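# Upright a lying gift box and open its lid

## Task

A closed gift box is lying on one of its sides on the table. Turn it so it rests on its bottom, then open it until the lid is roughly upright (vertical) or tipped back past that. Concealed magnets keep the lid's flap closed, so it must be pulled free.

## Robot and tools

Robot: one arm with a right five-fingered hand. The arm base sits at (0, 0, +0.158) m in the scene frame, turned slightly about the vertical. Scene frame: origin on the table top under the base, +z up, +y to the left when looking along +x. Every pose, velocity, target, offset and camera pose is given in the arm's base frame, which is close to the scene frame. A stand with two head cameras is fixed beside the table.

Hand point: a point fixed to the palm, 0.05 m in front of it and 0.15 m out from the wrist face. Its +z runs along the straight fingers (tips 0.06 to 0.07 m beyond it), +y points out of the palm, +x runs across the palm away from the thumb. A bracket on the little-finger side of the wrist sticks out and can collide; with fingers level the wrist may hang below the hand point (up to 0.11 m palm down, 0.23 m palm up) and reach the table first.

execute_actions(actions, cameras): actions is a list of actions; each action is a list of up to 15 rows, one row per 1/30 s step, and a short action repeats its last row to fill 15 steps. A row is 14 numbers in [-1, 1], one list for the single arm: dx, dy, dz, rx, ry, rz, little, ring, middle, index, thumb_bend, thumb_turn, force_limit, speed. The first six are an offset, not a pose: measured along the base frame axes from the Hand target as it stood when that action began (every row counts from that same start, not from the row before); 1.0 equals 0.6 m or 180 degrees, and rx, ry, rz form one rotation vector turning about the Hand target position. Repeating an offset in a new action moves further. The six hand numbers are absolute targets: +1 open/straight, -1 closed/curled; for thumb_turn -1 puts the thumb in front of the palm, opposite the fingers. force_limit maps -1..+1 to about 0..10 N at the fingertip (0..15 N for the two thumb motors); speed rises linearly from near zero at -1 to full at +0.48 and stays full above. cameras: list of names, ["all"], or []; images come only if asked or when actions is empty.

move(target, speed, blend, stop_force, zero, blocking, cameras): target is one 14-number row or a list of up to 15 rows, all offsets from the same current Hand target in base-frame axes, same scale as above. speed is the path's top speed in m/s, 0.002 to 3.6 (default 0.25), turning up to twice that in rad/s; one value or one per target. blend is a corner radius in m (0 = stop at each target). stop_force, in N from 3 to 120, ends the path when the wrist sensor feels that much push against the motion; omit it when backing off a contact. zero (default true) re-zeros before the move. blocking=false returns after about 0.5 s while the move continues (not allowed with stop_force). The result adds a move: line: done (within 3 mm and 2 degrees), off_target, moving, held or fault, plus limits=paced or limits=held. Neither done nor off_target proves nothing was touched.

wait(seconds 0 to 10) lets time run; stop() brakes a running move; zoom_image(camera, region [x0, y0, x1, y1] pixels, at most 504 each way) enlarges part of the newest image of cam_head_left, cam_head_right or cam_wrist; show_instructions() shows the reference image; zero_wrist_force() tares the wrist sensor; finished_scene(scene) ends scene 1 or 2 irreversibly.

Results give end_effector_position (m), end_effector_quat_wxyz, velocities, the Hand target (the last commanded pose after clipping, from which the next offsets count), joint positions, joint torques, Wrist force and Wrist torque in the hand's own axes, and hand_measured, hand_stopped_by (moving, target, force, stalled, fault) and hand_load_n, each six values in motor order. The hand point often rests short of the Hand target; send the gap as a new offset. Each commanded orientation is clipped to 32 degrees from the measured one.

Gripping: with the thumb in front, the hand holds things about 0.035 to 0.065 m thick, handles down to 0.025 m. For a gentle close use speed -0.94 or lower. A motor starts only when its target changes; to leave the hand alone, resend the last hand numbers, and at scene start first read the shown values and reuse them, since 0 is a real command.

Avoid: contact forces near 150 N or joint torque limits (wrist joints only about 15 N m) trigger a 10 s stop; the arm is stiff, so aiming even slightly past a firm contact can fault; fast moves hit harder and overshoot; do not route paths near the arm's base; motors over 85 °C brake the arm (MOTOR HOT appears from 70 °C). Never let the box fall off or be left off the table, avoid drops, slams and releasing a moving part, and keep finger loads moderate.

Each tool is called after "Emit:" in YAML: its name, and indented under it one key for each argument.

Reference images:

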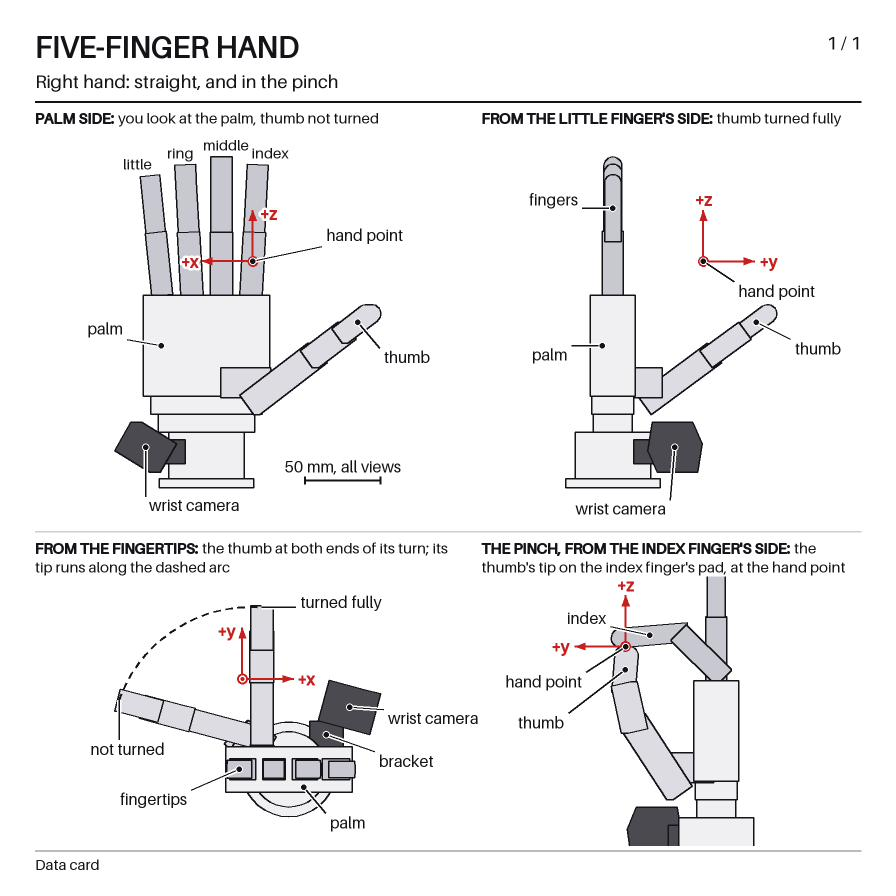

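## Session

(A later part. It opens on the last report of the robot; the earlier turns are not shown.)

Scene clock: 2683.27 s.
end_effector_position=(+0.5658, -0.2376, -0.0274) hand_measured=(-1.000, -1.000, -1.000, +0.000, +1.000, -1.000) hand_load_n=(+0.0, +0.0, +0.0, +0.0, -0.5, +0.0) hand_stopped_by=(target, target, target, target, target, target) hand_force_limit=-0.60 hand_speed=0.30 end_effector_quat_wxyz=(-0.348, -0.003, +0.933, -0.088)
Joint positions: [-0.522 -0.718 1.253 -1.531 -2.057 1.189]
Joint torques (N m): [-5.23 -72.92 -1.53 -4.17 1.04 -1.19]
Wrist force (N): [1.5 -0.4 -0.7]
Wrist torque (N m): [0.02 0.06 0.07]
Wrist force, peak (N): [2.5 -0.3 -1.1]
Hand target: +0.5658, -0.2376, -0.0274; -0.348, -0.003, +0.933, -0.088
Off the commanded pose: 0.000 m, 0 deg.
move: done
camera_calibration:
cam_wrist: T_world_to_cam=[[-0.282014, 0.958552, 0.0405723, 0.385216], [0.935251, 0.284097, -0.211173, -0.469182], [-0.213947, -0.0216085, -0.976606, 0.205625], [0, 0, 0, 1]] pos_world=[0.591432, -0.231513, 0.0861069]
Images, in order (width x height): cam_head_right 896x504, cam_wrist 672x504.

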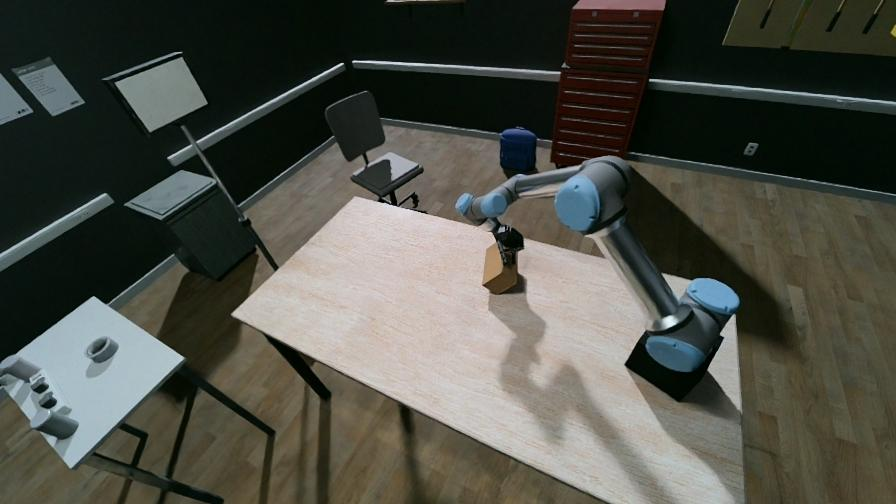

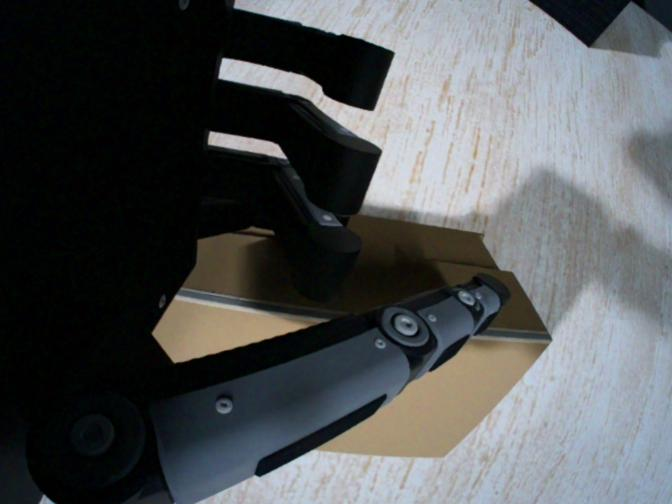

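Emit:
move:
  target: [0, 0, 0, 0, 0, 0, -1, -1, -1, 0.0, 1, 0.3, -0.6, 0.1]
  speed: 0.04
  cameras: ["cam_wrist", "cam_head_right"]

Emit:
zoom_image:
  camera: "cam_head_right"
  region: [460, 200, 580, 320]

Scene clock: 2690.27 s.
end_effector_position=(+0.5658, -0.2377, -0.0272) hand_measured=(-1.000, -1.000, -1.000, +0.000, +1.000, -0.766) hand_load_n=(+0.0, +0.0, +0.0, +0.0, +1.5, -20.5) hand_stopped_by=(target, target, target, target, target, moving) hand_force_limit=-0.60 hand_speed=0.10 end_effector_quat_wxyz=(-0.348, -0.003, +0.933, -0.088)
Joint positions: [-0.522 -0.719 1.253 -1.531 -2.057 1.189]
Joint torques (N m): [-5.59 -46.11 -1.22 -4.43 0.61 2.1]
Wrist force (N): [12.0 -2.3 -10.4]
Wrist torque (N m): [-0.64 -0.35 -0.59]
Wrist force, peak (N): [12.2 -2.7 -11.0]
Hand target: +0.5658, -0.2376, -0.0274; -0.348, -0.003, +0.933, -0.088
Off the commanded pose: 0.000 m, 0 deg.
move: done
camera_calibration:
cam_wrist: T_world_to_cam=[[-0.282048, 0.958547, 0.0404638, 0.385236], [0.935329, 0.284115, -0.210806, -0.469213], [-0.213564, -0.0216104, -0.97669, 0.205601], [0, 0, 0, 1]] pos_world=[0.591432, -0.231513, 0.0863071]
Images, in order (width x height): cam_head_right 896x504, cam_wrist 672x504.

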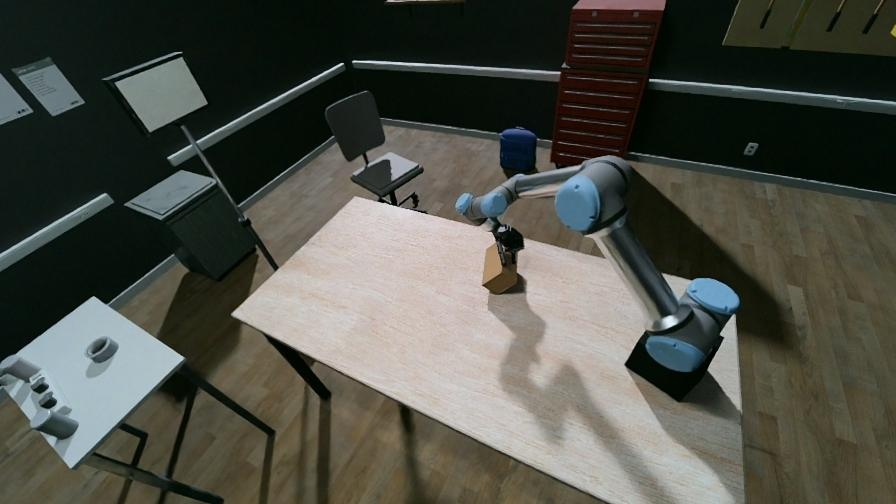

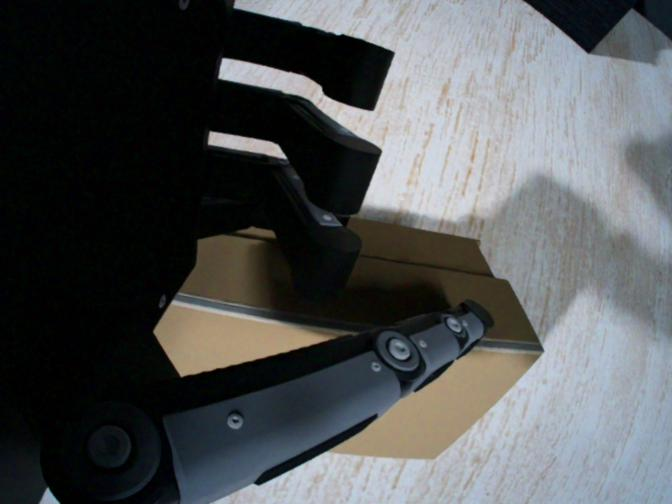

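Scaled by 4.200 from the camera's 896x504 image, which has a finer 1280x720 frame.

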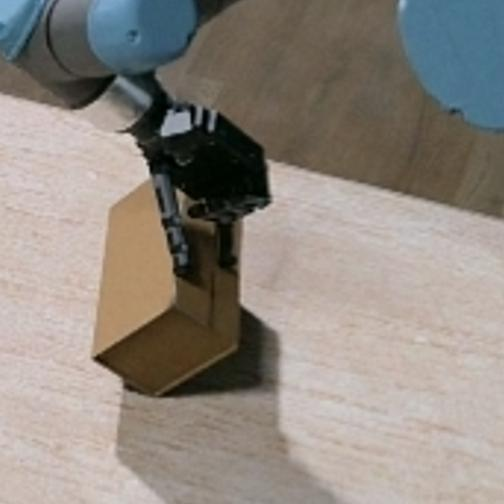

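Emit:
execute_actions:
  actions:
    - [[0, 0, 0, 0, 0, 0, -1, -1, -1, 0.0, 1, -1, -0.6, 0.3]]
  cameras: ["cam_wrist"]

Scene clock: 2694.97 s.
end_effector_position=(+0.5658, -0.2376, -0.0275) hand_measured=(-1.000, -1.000, -1.000, +0.000, +1.000, -1.000) hand_load_n=(+0.0, +0.0, +0.0, +0.5, -0.5, +0.5) hand_stopped_by=(target, target, target, target, target, target) hand_force_limit=-0.60 hand_speed=0.30 end_effector_quat_wxyz=(-0.348, -0.003, +0.933, -0.088)
Joint positions: [-0.522 -0.718 1.253 -1.531 -2.057 1.189]
Joint torques (N m): [-5.96 -49.93 -10.98 1.93 -0.4 -0.73]
Wrist force (N): [0.7 -0.5 -0.3]
Wrist torque (N m): [-0.01 0.02 0.05]
Wrist force, peak (N): [12.5 -2.8 -11.0]
Hand target: +0.5658, -0.2376, -0.0274; -0.348, -0.003, +0.933, -0.088
Off the commanded pose: 0.000 m, 0 deg.
camera_calibration:
cam_wrist: T_world_to_cam=[[-0.282004, 0.958552, 0.0406394, 0.385204], [0.935276, 0.284105, -0.211054, -0.469205], [-0.213852, -0.021509, -0.976629, 0.205594], [0, 0, 0, 1]] pos_world=[0.591432, -0.231513, 0.0861072]
Images, in order (width x height): cam_wrist 672x504.

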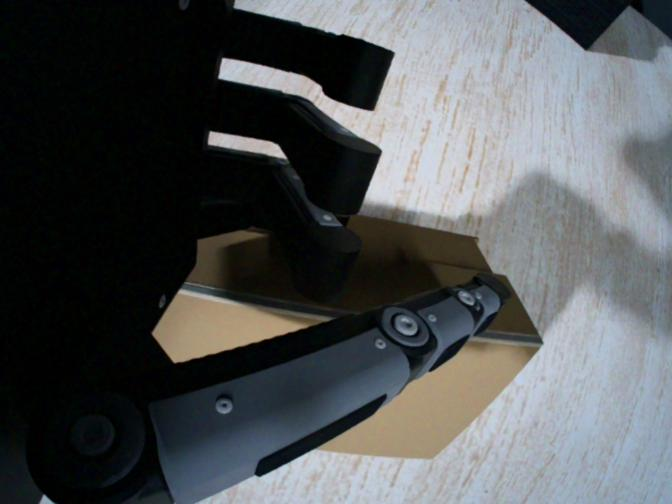

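Emit:
move:
  target: [0.0486, 0.0119, 0.006, -0.008, 0.033, 0, -1, -1, -1, 0.0, 1, -1, -0.6, 0.3]
  speed: 0.04
  cameras: ["cam_head_right", "cam_wrist"]

Emit:
zoom_image:
  camera: "cam_head_right"
  region: [460, 200, 580, 320]

Scene clock: 2706.83 s.
end_effector_position=(+0.5950, -0.2305, -0.0238) hand_measured=(-1.000, -1.000, -1.000, +0.000, +1.000, -1.000) hand_load_n=(+0.0, +0.0, +0.0, -2.0, +0.0, +0.0) hand_stopped_by=(target, target, target, target, target, target) hand_force_limit=-0.60 hand_speed=0.30 end_effector_quat_wxyz=(-0.396, -0.003, +0.913, -0.099)
Joint positions: [-0.476 -0.596 1.019 -1.297 -2.087 1.279]
Joint torques (N m): [8.29 -30.31 -33.35 1.62 -1.02 2.04]
Wrist force (N): [5.1 -1.1 -1.4]
Wrist torque (N m): [-0.07 0.12 -0.01]
Wrist force, peak (N): [5.3 -1.5 -1.6]
Hand target: +0.5950, -0.2305, -0.0238; -0.396, -0.003, +0.913, -0.099
Off the commanded pose: 0.000 m, 0 deg.
move: done
camera_calibration:
cam_wrist: T_world_to_cam=[[-0.277558, 0.959634, 0.0454263, 0.384228], [0.908121, 0.277501, -0.313543, -0.48555], [-0.313492, -0.0457737, -0.948487, 0.269865], [0, 0, 0, 1]] pos_world=[0.632184, -0.221625, 0.0862691]
Images, in order (width x height): cam_head_right 896x504, cam_wrist 672x504.

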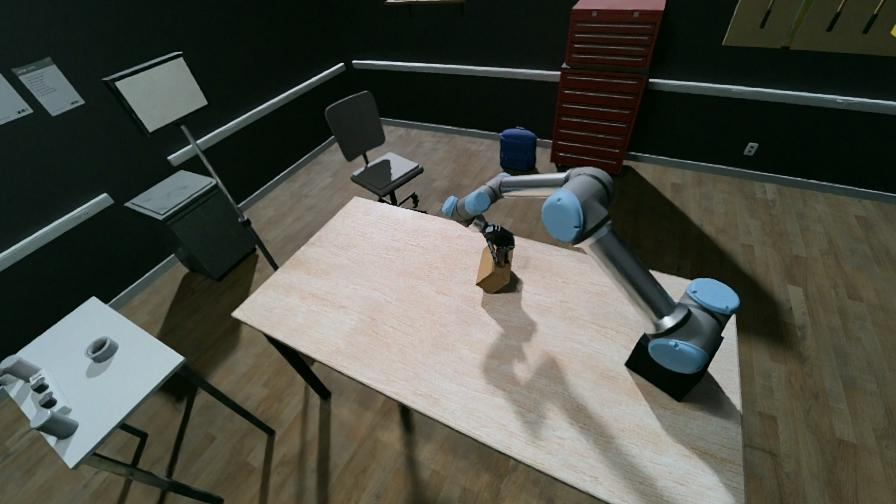

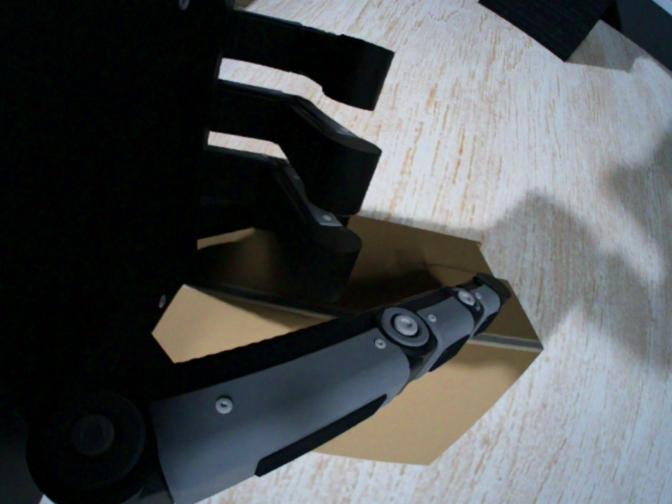

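Scaled by 4.200 from the camera's 896x504 image, which has a finer 1280x720 frame.

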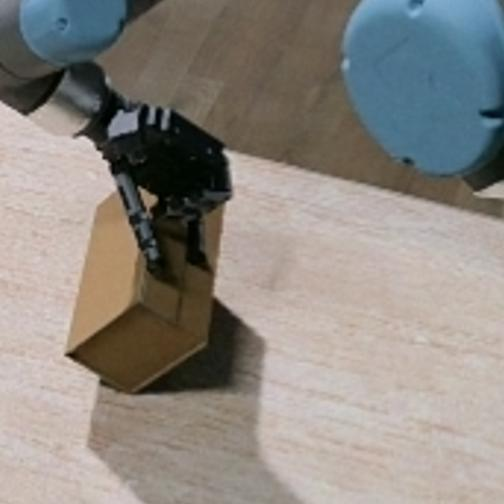

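Emit:
move:
  target: [0.0292, 0.0071, 0.0292, -0.0132, 0.054, 0, -1, -1, -1, 0.0, 1, -1, -0.6, 0.3]
  speed: 0.04
  cameras: ["cam_head_right", "cam_wrist"]

Emit:
zoom_image:
  camera: "cam_head_right"
  region: [460, 200, 580, 320]

Scene clock: 2734.60 s.
end_effector_position=(+0.6125, -0.2262, -0.0063) hand_measured=(-1.000, -1.000, -1.000, +0.000, +1.000, -1.000) hand_load_n=(+0.0, +0.0, +0.0, +0.5, +0.0, +0.5) hand_stopped_by=(target, target, target, target, target, target) hand_force_limit=-0.60 hand_speed=0.30 end_effector_quat_wxyz=(-0.472, -0.003, +0.874, -0.117)
Joint positions: [-0.436 -0.424 0.672 -0.923 -2.137 1.405]
Joint torques (N m): [7.94 -35.88 -35.29 2.57 -1.65 1.53]
Wrist force (N): [-0.4 -0.1 -0.2]
Wrist torque (N m): [-0.04 0.03 -0.02]
Wrist force, peak (N): [5.5 -1.4 -2.0]
Hand target: +0.6125, -0.2262, -0.0063; -0.472, -0.003, +0.874, -0.117
Off the commanded pose: 0.000 m, 0 deg.
move: done
camera_calibration:
cam_wrist: T_world_to_cam=[[-0.269283, 0.96166, 0.0519217, 0.379619], [0.841174, 0.261113, -0.473546, -0.460778], [-0.468948, -0.0838429, -0.879237, 0.379267], [0, 0, 0, 1]] pos_world=[0.667676, -0.212951, 0.0955555]
Images, in order (width x height): cam_head_right 896x504, cam_wrist 672x504.

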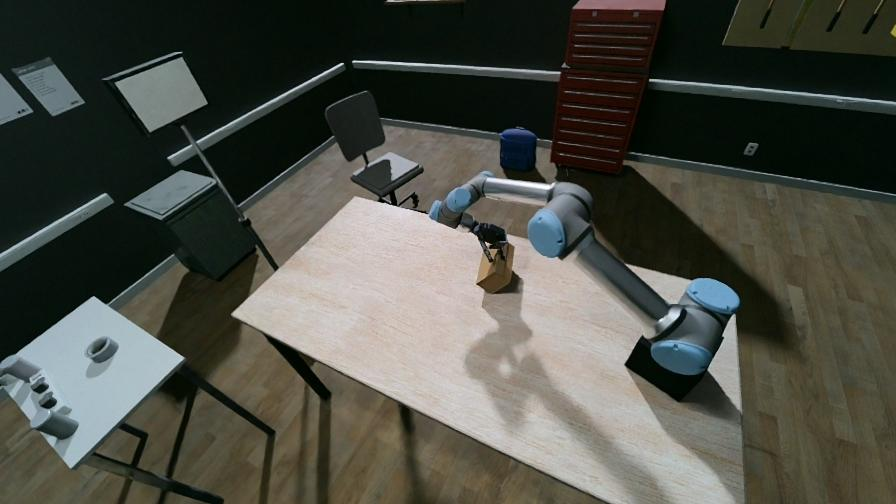

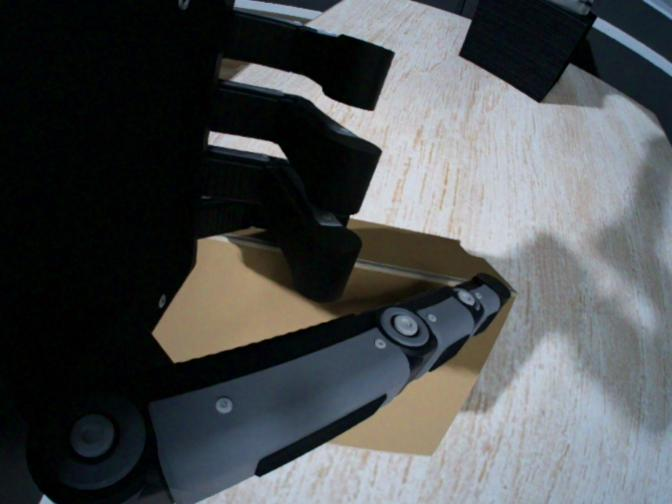

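Scaled by 4.200 from the camera's 896x504 image, which has a finer 1280x720 frame.

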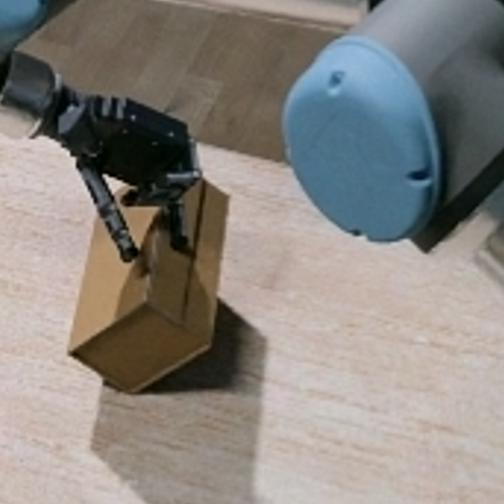

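Emit:
zoom_image:
  camera: "cam_head_right"
  region: [465, 220, 525, 300]

Emit:
zoom_image:
  camera: "cam_wrist"
  region: [180, 180, 560, 480]

Scaled by 6.300 from the camera's 896x504 image, which has a finer 1280x720 frame.

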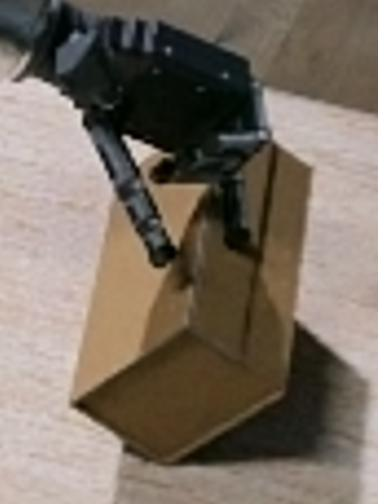

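Scaled by 1.326 from the camera's 672x504 image, which has a finer 960x720 frame.

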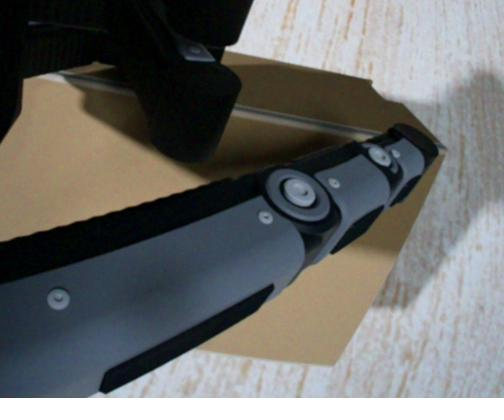

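Emit:
move:
  target: [0.0324, 0.0079, 0.005, 0, 0, 0, -1, -1, -1, 0.0, 1, -1, -0.6, 0.3]
  speed: 0.04
  cameras: ["cam_head_right", "cam_wrist"]

Emit:
zoom_image:
  camera: "cam_head_right"
  region: [450, 200, 550, 310]

Scene clock: 2755.27 s.
end_effector_position=(+0.6319, -0.2215, -0.0033) hand_measured=(-1.000, -1.000, -1.000, +0.000, +1.000, -1.000) hand_load_n=(+0.0, +0.0, +0.0, +0.0, +0.0, +0.0) hand_stopped_by=(target, target, target, target, target, target) hand_force_limit=-0.60 hand_speed=0.30 end_effector_quat_wxyz=(-0.472, -0.003, +0.874, -0.117)
Joint positions: [-0.421 -0.353 0.518 -0.835 -2.126 1.416]
Joint torques (N m): [7.34 -36.59 -32.92 2.72 1.01 1.59]
Wrist force (N): [-0.7 0.0 0.1]
Wrist torque (N m): [-0.04 0.02 -0.01]
Wrist force, peak (N): [0.9 -0.4 -0.7]
Hand target: +0.6319, -0.2215, -0.0033; -0.472, -0.003, +0.874, -0.117
Off the commanded pose: 0.000 m, 0 deg.
move: done
camera_calibration:
cam_wrist: T_world_to_cam=[[-0.269302, 0.961654, 0.0519319, 0.380088], [0.841168, 0.261134, -0.473545, -0.476968], [-0.468948, -0.0838434, -0.879237, 0.391316], [0, 0, 0, 1]] pos_world=[0.687076, -0.208151, 0.0984555]
Images, in order (width x height): cam_head_right 896x504, cam_wrist 672x504.

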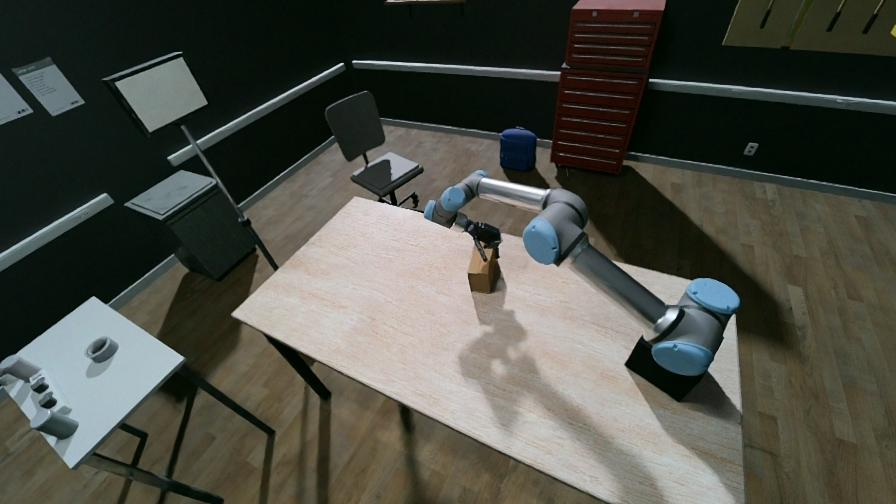

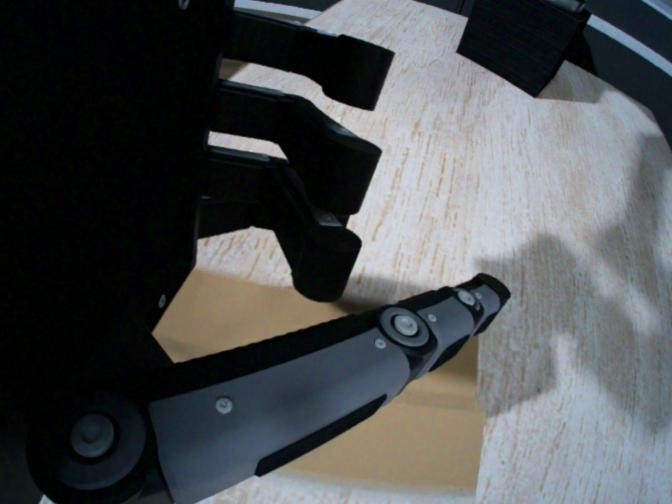

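Scaled by 4.582 from the camera's 896x504 image, which has a finer 1280x720 frame.

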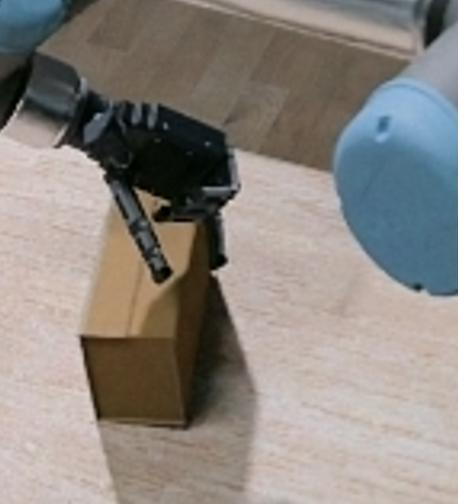

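Emit:
move:
  target:
    - [-0.02, -0.005, 0.2, 0.0724, -0.2968, 0, -1, -1, -1, 0.0, 1, -1, -0.6, 0.3]
  speed: 0.5
  cameras: ["cam_head_right", "cam_wrist", "cam_head_left"]

Emit:
zoom_image:
  camera: "cam_head_right"
  region: [450, 220, 550, 310]

Scene clock: 2920.10 s.
end_effector_position=(+0.6199, -0.2245, +0.1167) hand_measured=(-1.000, -1.000, -1.000, +0.000, +1.000, -1.000) hand_load_n=(+0.0, +0.0, +0.0, +0.0, +0.0, +0.0) hand_stopped_by=(target, target, target, target, target, target) hand_force_limit=-0.60 hand_speed=0.30 end_effector_quat_wxyz=(-0.026, -0.002, +1.000, -0.010)
Joint positions: [-0.637 -1.091 1.53 -1.98 -1.618 0.931]
Joint torques (N m): [-6 -60.8 -2.81 -5.48 1.41 -1.35]
Motor temperatures (°C): [28 31 27 37 37 35]
Wrist force (N): [-0.1 -0.1 0.0]
Wrist torque (N m): [-0.02 0.03 0.01]
Wrist force, peak (N): [-1.2 4.1 -0.7]
Hand target: +0.6199, -0.2245, +0.1167; -0.026, -0.002, +1.000, -0.010
Off the commanded pose: 0.000 m, 0 deg.
move: done
camera_calibration:
cam_wrist: T_world_to_cam=[[-0.296748, 0.954953, 0.00228287, 0.394809], [0.854018, 0.264312, 0.448099, -0.524144], [0.42731, 0.134922, -0.893981, -0.0138069], [0, 0, 0, 1]] pos_world=[0.570687, -0.236624, 0.221624]

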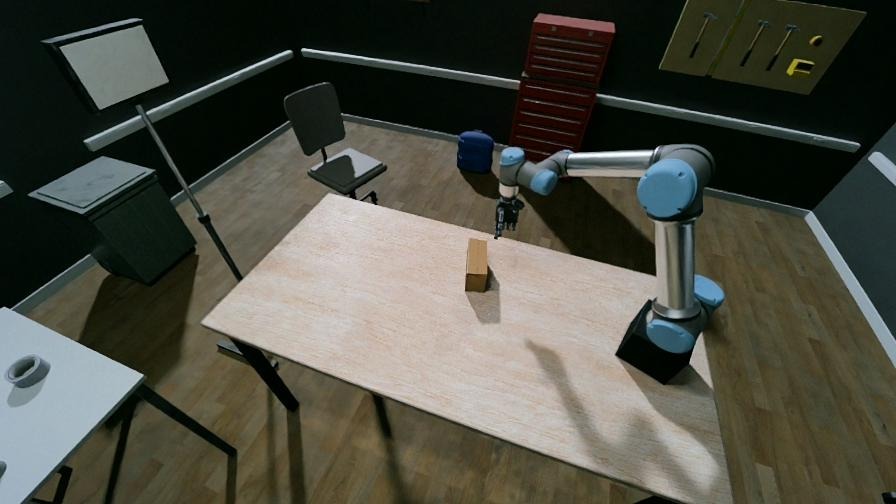

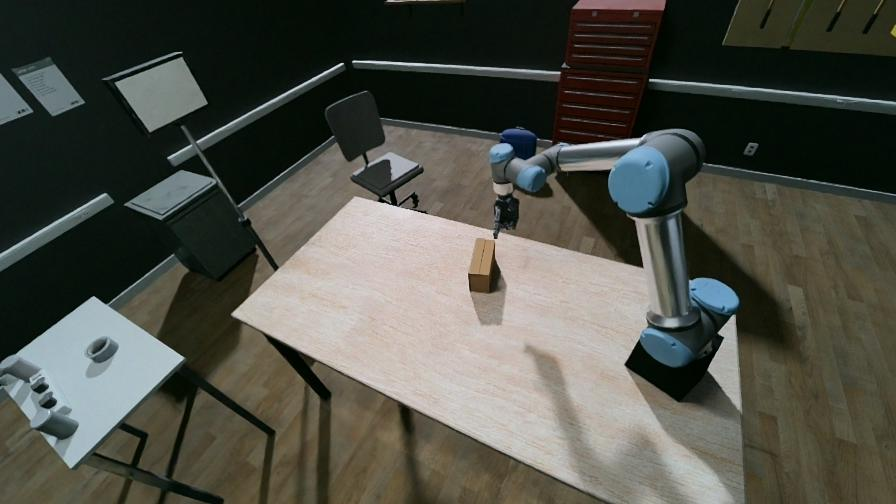

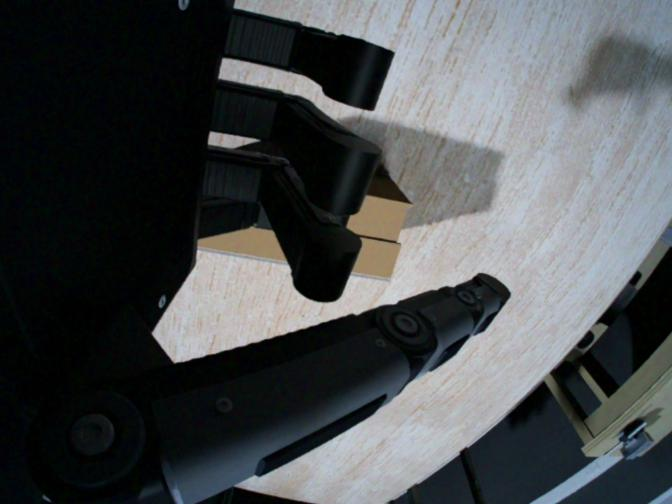

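Scaled by 5.040 from the camera's 896x504 image, which has a finer 1280x720 frame.

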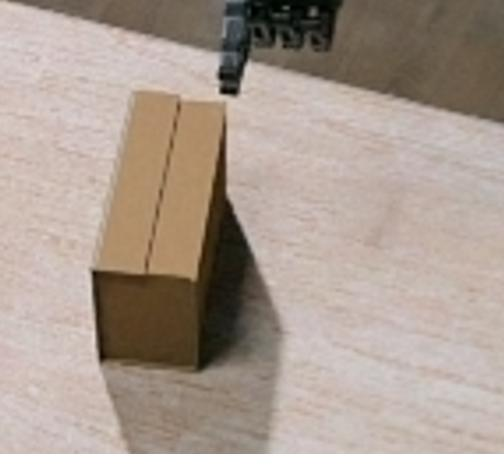

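Emit:
move:
  target: [0.1013, -0.012, 0, 0, 0, 0.5372, 1, 1, 0.6, 1, 0.7, -1, -0.6, 0.3]
  speed: 0.5

Emit:
move:
  target: [0, 0, -0.2445, 0.0092, 0.0632, 0, 1, 1, 0.6, 1, 0.7, -1, -0.6, 0.3]
  speed: 0.2
  cameras: ["cam_head_right", "cam_wrist", "cam_head_left"]

Emit:
zoom_image:
  camera: "cam_head_right"
  region: [440, 200, 540, 310]

Scene clock: 2996.13 s.
end_effector_position=(+0.6807, -0.2317, +0.1167) hand_measured=(+1.000, +1.000, +0.600, +1.000, +0.700, -1.000) hand_load_n=(+0.5, +0.0, +0.0, +0.0, +0.0, +0.0) hand_stopped_by=(target, target, target, target, target, target) hand_force_limit=-0.60 hand_speed=0.30 end_effector_quat_wxyz=(+0.010, +0.748, -0.663, +0.026)
Joint positions: [-0.49 -0.824 1.107 -1.901 -1.602 -0.612]
Joint torques (N m): [7.1 -29.5 -36.31 1.17 1.51 -1.31]
Wrist force (N): [0.2 -0.1 0.6]
Wrist torque (N m): [-0.04 -0.04 0.04]
Wrist force, peak (N): [0.6 -0.9 0.4]
Hand target: +0.6807, -0.2317, +0.1167; +0.010, +0.748, -0.663, +0.026
Off the commanded pose: 0.000 m, 0 deg.
move: done

Scene clock: 2997.53 s.
end_effector_position=(+0.6807, -0.2317, -0.0299) hand_measured=(+1.000, +1.000, -0.354, +1.000, +0.700, -1.000) hand_load_n=(+0.0, +0.0, -35.5, +0.0, +0.0, +0.0) hand_stopped_by=(target, target, target, target, target, target) hand_force_limit=-0.60 hand_speed=0.30 end_effector_quat_wxyz=(+0.065, +0.747, -0.659, -0.058)
Joint positions: [-0.47 -0.558 0.998 -1.866 -1.667 -0.588]
Joint torques (N m): [4.4 -19.67 -19.69 2.25 -0.5 0.99]
Wrist force (N): [0.1 -3.4 -29.3]
Wrist torque (N m): [-0.04 0.60 -0.11]
Wrist force, peak (N): [-9.5 -4.6 -50.1]
Hand target: +0.6807, -0.2317, -0.0300; +0.065, +0.747, -0.659, -0.058
Off the commanded pose: 0.000 m, 0 deg.
move: done
camera_calibration:
cam_wrist: T_world_to_cam=[[-0.896642, -0.408552, 0.170642, 0.517557], [-0.264268, 0.803061, 0.534093, 0.380227], [-0.355241, 0.433795, -0.828026, 0.434056], [0, 0, 0, 1]] pos_world=[0.718739, -0.282188, 0.0680164]

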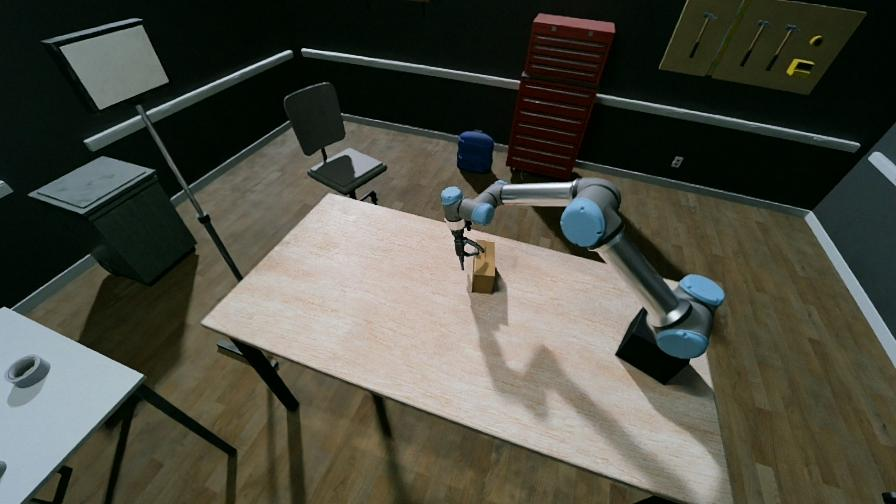

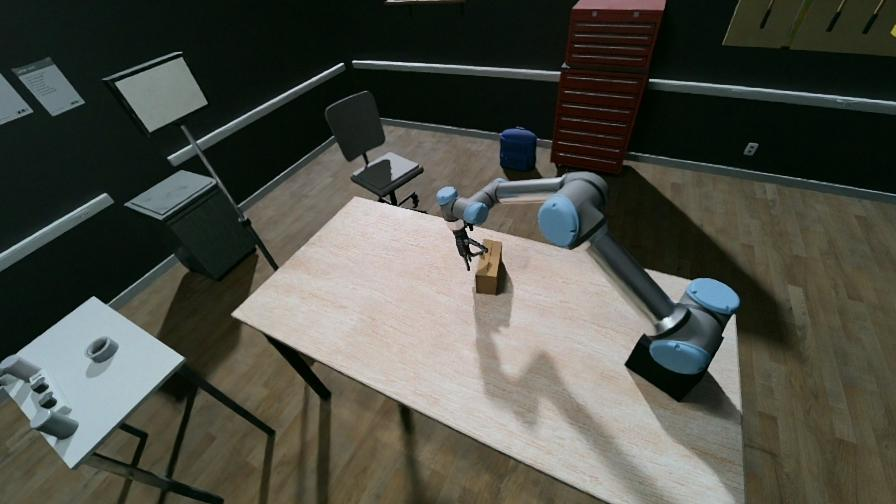

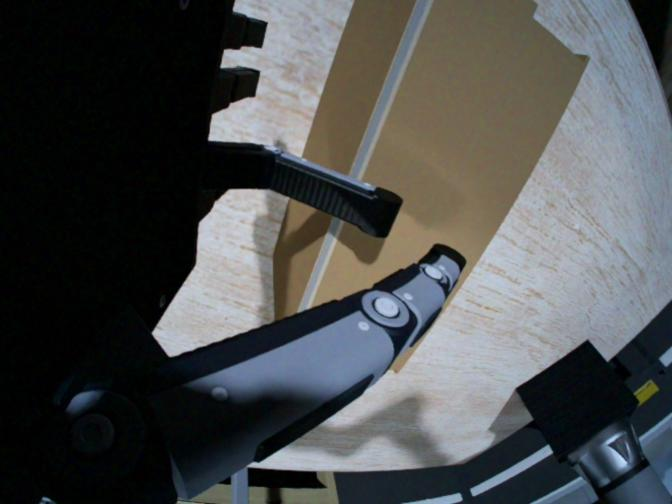

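Scaled by 4.582 from the camera's 896x504 image, which has a finer 1280x720 frame.

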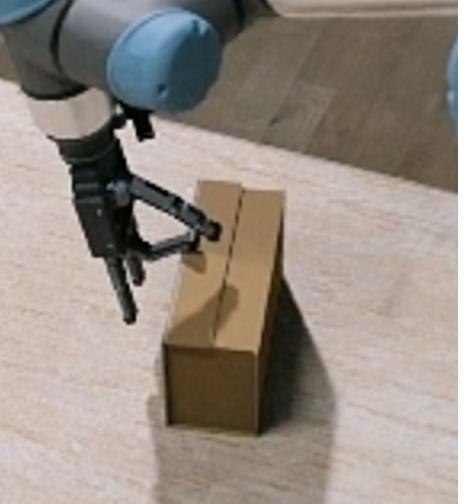

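Emit:
move:
  target: [0, 0, 0.17, 0, 0, 0, 1, 1, 1, 1, 0.7, -1, -0.6, 0.3]
  speed: 0.2
  cameras: ["cam_wrist"]

Emit:
zoom_image:
  camera: "cam_wrist"
  region: [168, 0, 672, 504]

Scene clock: 3004.77 s.
end_effector_position=(+0.6807, -0.2317, +0.0719) hand_measured=(+1.000, +1.000, +1.000, +1.000, +0.700, -1.000) hand_load_n=(+0.0, +0.0, +0.0, +0.5, +0.0, +0.0) hand_stopped_by=(target, target, target, target, target, target) hand_force_limit=-0.60 hand_speed=0.30 end_effector_quat_wxyz=(+0.065, +0.747, -0.659, -0.058)
Joint positions: [-0.47 -0.658 0.916 -1.684 -1.667 -0.588]
Joint torques (N m): [-5.73 -81.9 -34.16 1.7 -0.51 -0.76]
Wrist force (N): [0.0 0.7 0.8]
Wrist torque (N m): [0.05 0.00 -0.03]
Wrist force, peak (N): [0.2 -3.2 -29.9]
Hand target: +0.6807, -0.2317, +0.0720; +0.065, +0.747, -0.659, -0.058
Off the commanded pose: 0.000 m, 0 deg.
move: done
camera_calibration:
cam_wrist: T_world_to_cam=[[-0.896628, -0.408534, 0.170756, 0.500202], [-0.264195, 0.803079, 0.534102, 0.325726], [-0.355329, 0.433778, -0.827996, 0.51836], [0, 0, 0, 1]] pos_world=[0.718739, -0.282087, 0.169817]
Images, in order (width x height): cam_wrist 672x504.

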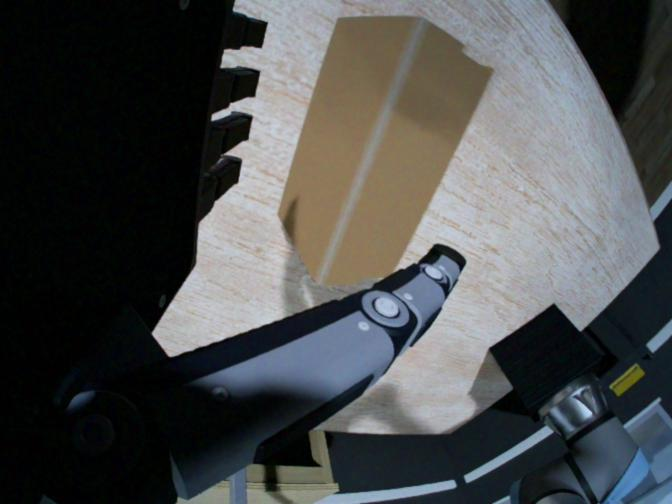

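Scaled by 1.000.

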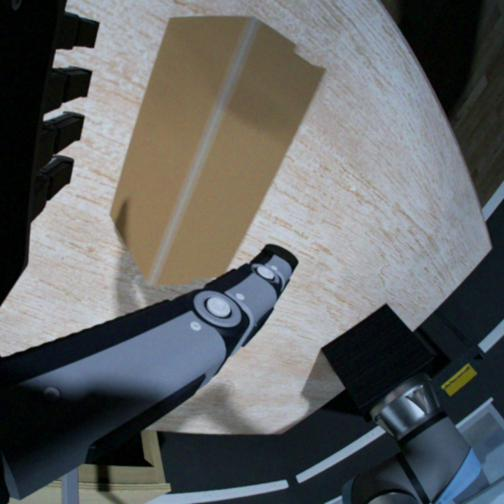

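Emit:
wait:
  seconds: 0.1
  cameras: ["cam_head_right", "cam_head_left"]

Emit:
zoom_image:
  camera: "cam_head_right"
  region: [440, 200, 540, 310]

Emit:
zoom_image:
  camera: "cam_head_left"
  region: [430, 200, 530, 310]

Scene clock: 3034.10 s.
end_effector_position=(+0.6807, -0.2317, +0.0720) hand_measured=(+1.000, +1.000, +1.000, +1.000, +0.700, -1.000) hand_load_n=(+0.0, +0.0, +0.0, +0.0, +0.0, +0.0) hand_stopped_by=(target, target, target, target, target, target) hand_force_limit=-0.60 hand_speed=0.30 end_effector_quat_wxyz=(+0.065, +0.747, -0.659, -0.058)
Joint positions: [-0.47 -0.658 0.916 -1.684 -1.667 -0.588]
Joint torques (N m): [-7.31 -81.32 -36.01 1.42 -0.48 -0.54]
Wrist force (N): [0.1 0.6 0.6]
Wrist torque (N m): [0.05 -0.01 -0.01]
Wrist force, peak (N): [0.2 0.8 1.1]
Hand target: +0.6807, -0.2317, +0.0720; +0.065, +0.747, -0.659, -0.058
Off the commanded pose: 0.000 m, 0 deg.
wait: 0.10 s; at rest from the start
Images, in order (width x height): cam_head_left 896x504, cam_head_right 896x504.

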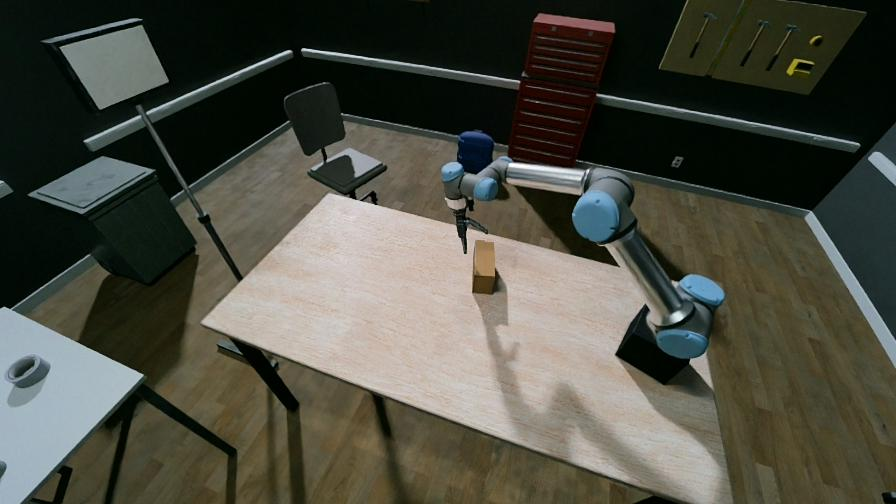

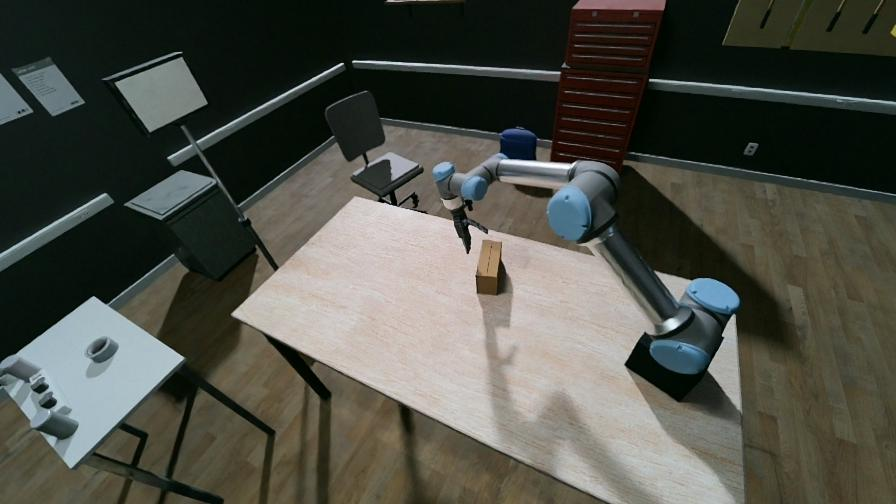

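Scaled by 4.582 from the camera's 896x504 image, which has a finer 1280x720 frame.

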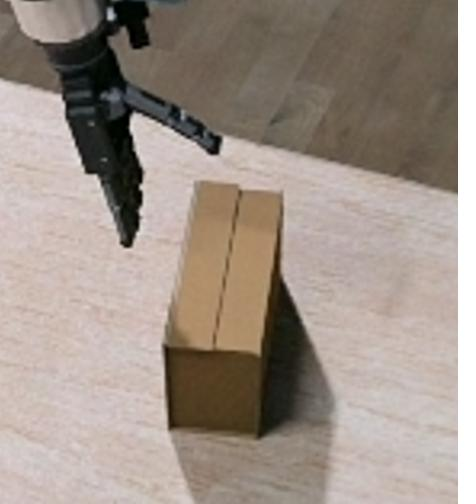

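Scaled by 4.582 from the camera's 896x504 image, which has a finer 1280x720 frame.

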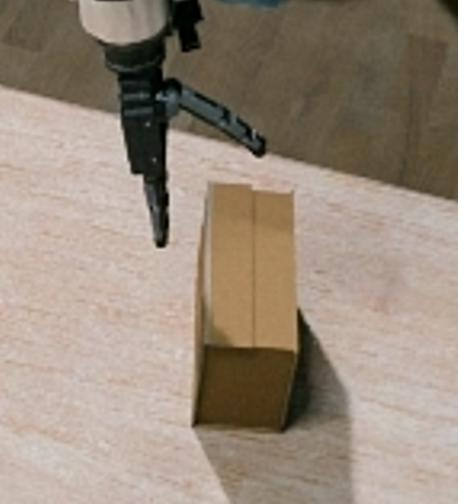

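Emit:
execute_actions:
  actions: []
  cameras: ["cam_wrist"]

Emit:
zoom_image:
  camera: "cam_wrist"
  region: [260, 0, 520, 300]

Scene clock: 3048.03 s.
end_effector_position=(+0.6807, -0.2317, +0.0720) hand_measured=(+1.000, +1.000, +1.000, +1.000, +0.700, -1.000) hand_load_n=(+0.0, +0.0, +0.0, +0.0, +0.0, +0.0) hand_stopped_by=(target, target, target, target, target, target) hand_force_limit=-0.60 hand_speed=0.30 end_effector_quat_wxyz=(+0.065, +0.747, -0.659, -0.058)
Joint positions: [-0.47 -0.658 0.916 -1.684 -1.667 -0.588]
Joint velocities: within noise
Joint torques (N m): [-7.27 -81.61 -36.22 1.44 -0.41 -0.42]
Motor temperatures (°C): [28 31 27 37 37 35]
Wrist force (N): [0.1 0.6 0.8]
Wrist torque (N m): [0.03 -0.01 -0.02]
Wrist force, peak (N): [0.2 1.1 0.8]
Hand target: +0.6807, -0.2317, +0.0720; +0.065, +0.747, -0.659, -0.058
Off the commanded pose: 0.000 m, 0 deg.
camera_calibration:
cam_wrist: T_world_to_cam=[[-0.896628, -0.408534, 0.170756, 0.500144], [-0.264195, 0.803079, 0.534102, 0.325753], [-0.355329, 0.433778, -0.827996, 0.518486], [0, 0, 0, 1]] pos_world=[0.718739, -0.282187, 0.169917]
Images, in order (width x height): cam_wrist 672x504.

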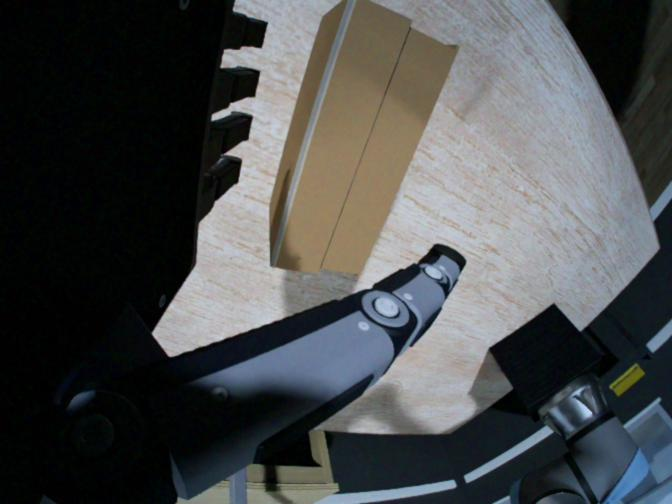

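Scaled by 1.680 from the camera's 672x504 image, which has a finer 960x720 frame.

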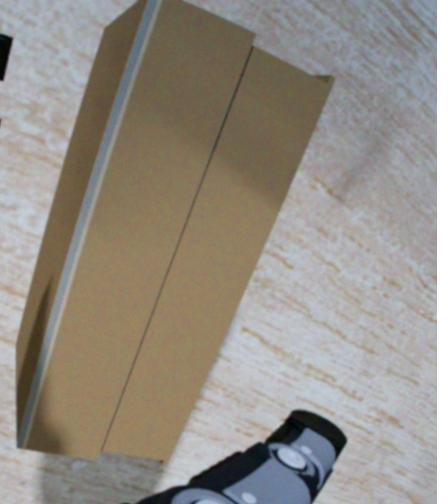

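Emit:
move:
  target:
    - [-0.0422, -0.0125, -0.02, 0, 0, 0, 1, 1, 1, 1, 0.6, -1, -0.6, 0.3]
    - [-0.0422, -0.0125, -0.17, 0, 0, 0, 1, 1, 1, 1, 0.6, -1, -0.6, 0.3]
  speed: 0.15
  cameras: ["cam_head_left", "cam_wrist"]

Emit:
zoom_image:
  camera: "cam_head_left"
  region: [430, 200, 530, 310]

Scene clock: 3079.70 s.
end_effector_position=(+0.6552, -0.2392, -0.0299) hand_measured=(+1.000, +1.000, +1.000, +1.000, +0.600, -1.000) hand_load_n=(+0.0, +0.0, +0.5, +0.0, +0.0, +0.0) hand_stopped_by=(target, target, target, target, target, target) hand_force_limit=-0.60 hand_speed=0.30 end_effector_quat_wxyz=(+0.065, +0.747, -0.659, -0.058)
Joint positions: [-0.493 -0.611 1.106 -1.923 -1.671 -0.611]
Joint torques (N m): [1.62 -30.34 -34.62 -5.32 0.99 -1.17]
Wrist force (N): [0.3 0.8 0.6]
Wrist torque (N m): [0.09 -0.05 0.07]
Wrist force, peak (N): [0.4 0.6 1.6]
Hand target: +0.6554, -0.2392, -0.0300; +0.065, +0.747, -0.659, -0.058
Off the commanded pose: 0.000 m, 0 deg.
move: done
camera_calibration:
cam_wrist: T_world_to_cam=[[-0.896622, -0.408465, 0.170952, 0.491619], [-0.263938, 0.803005, 0.534341, 0.379248], [-0.355535, 0.433981, -0.827802, 0.428495], [0, 0, 0, 1]] pos_world=[0.693239, -0.289687, 0.0680176]
Images, in order (width x height): cam_head_left 896x504, cam_wrist 672x504.

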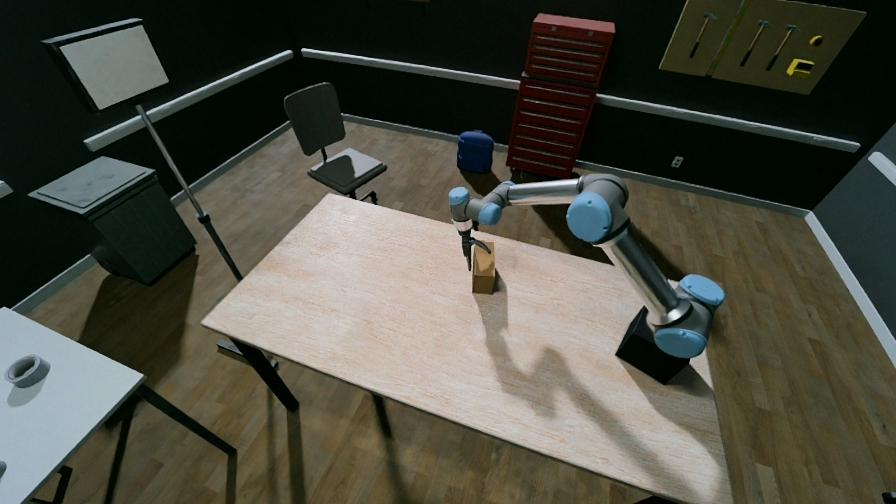

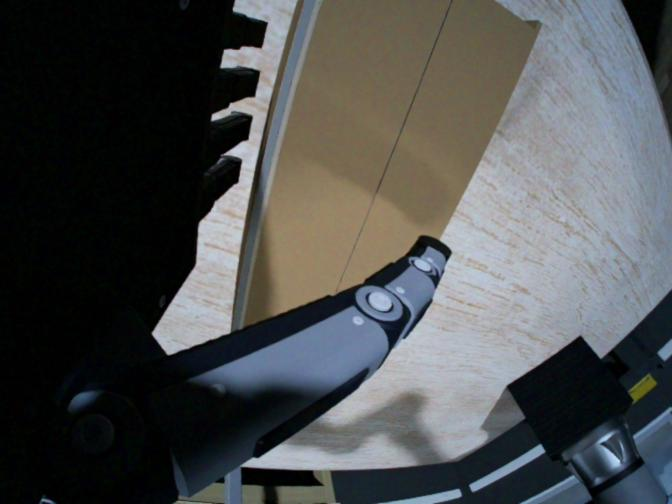

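Scaled by 4.582 from the camera's 896x504 image, which has a finer 1280x720 frame.

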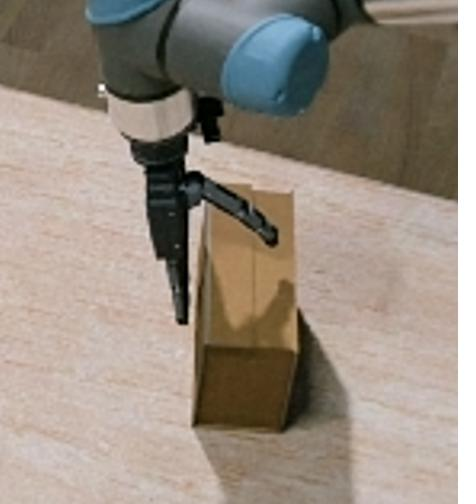

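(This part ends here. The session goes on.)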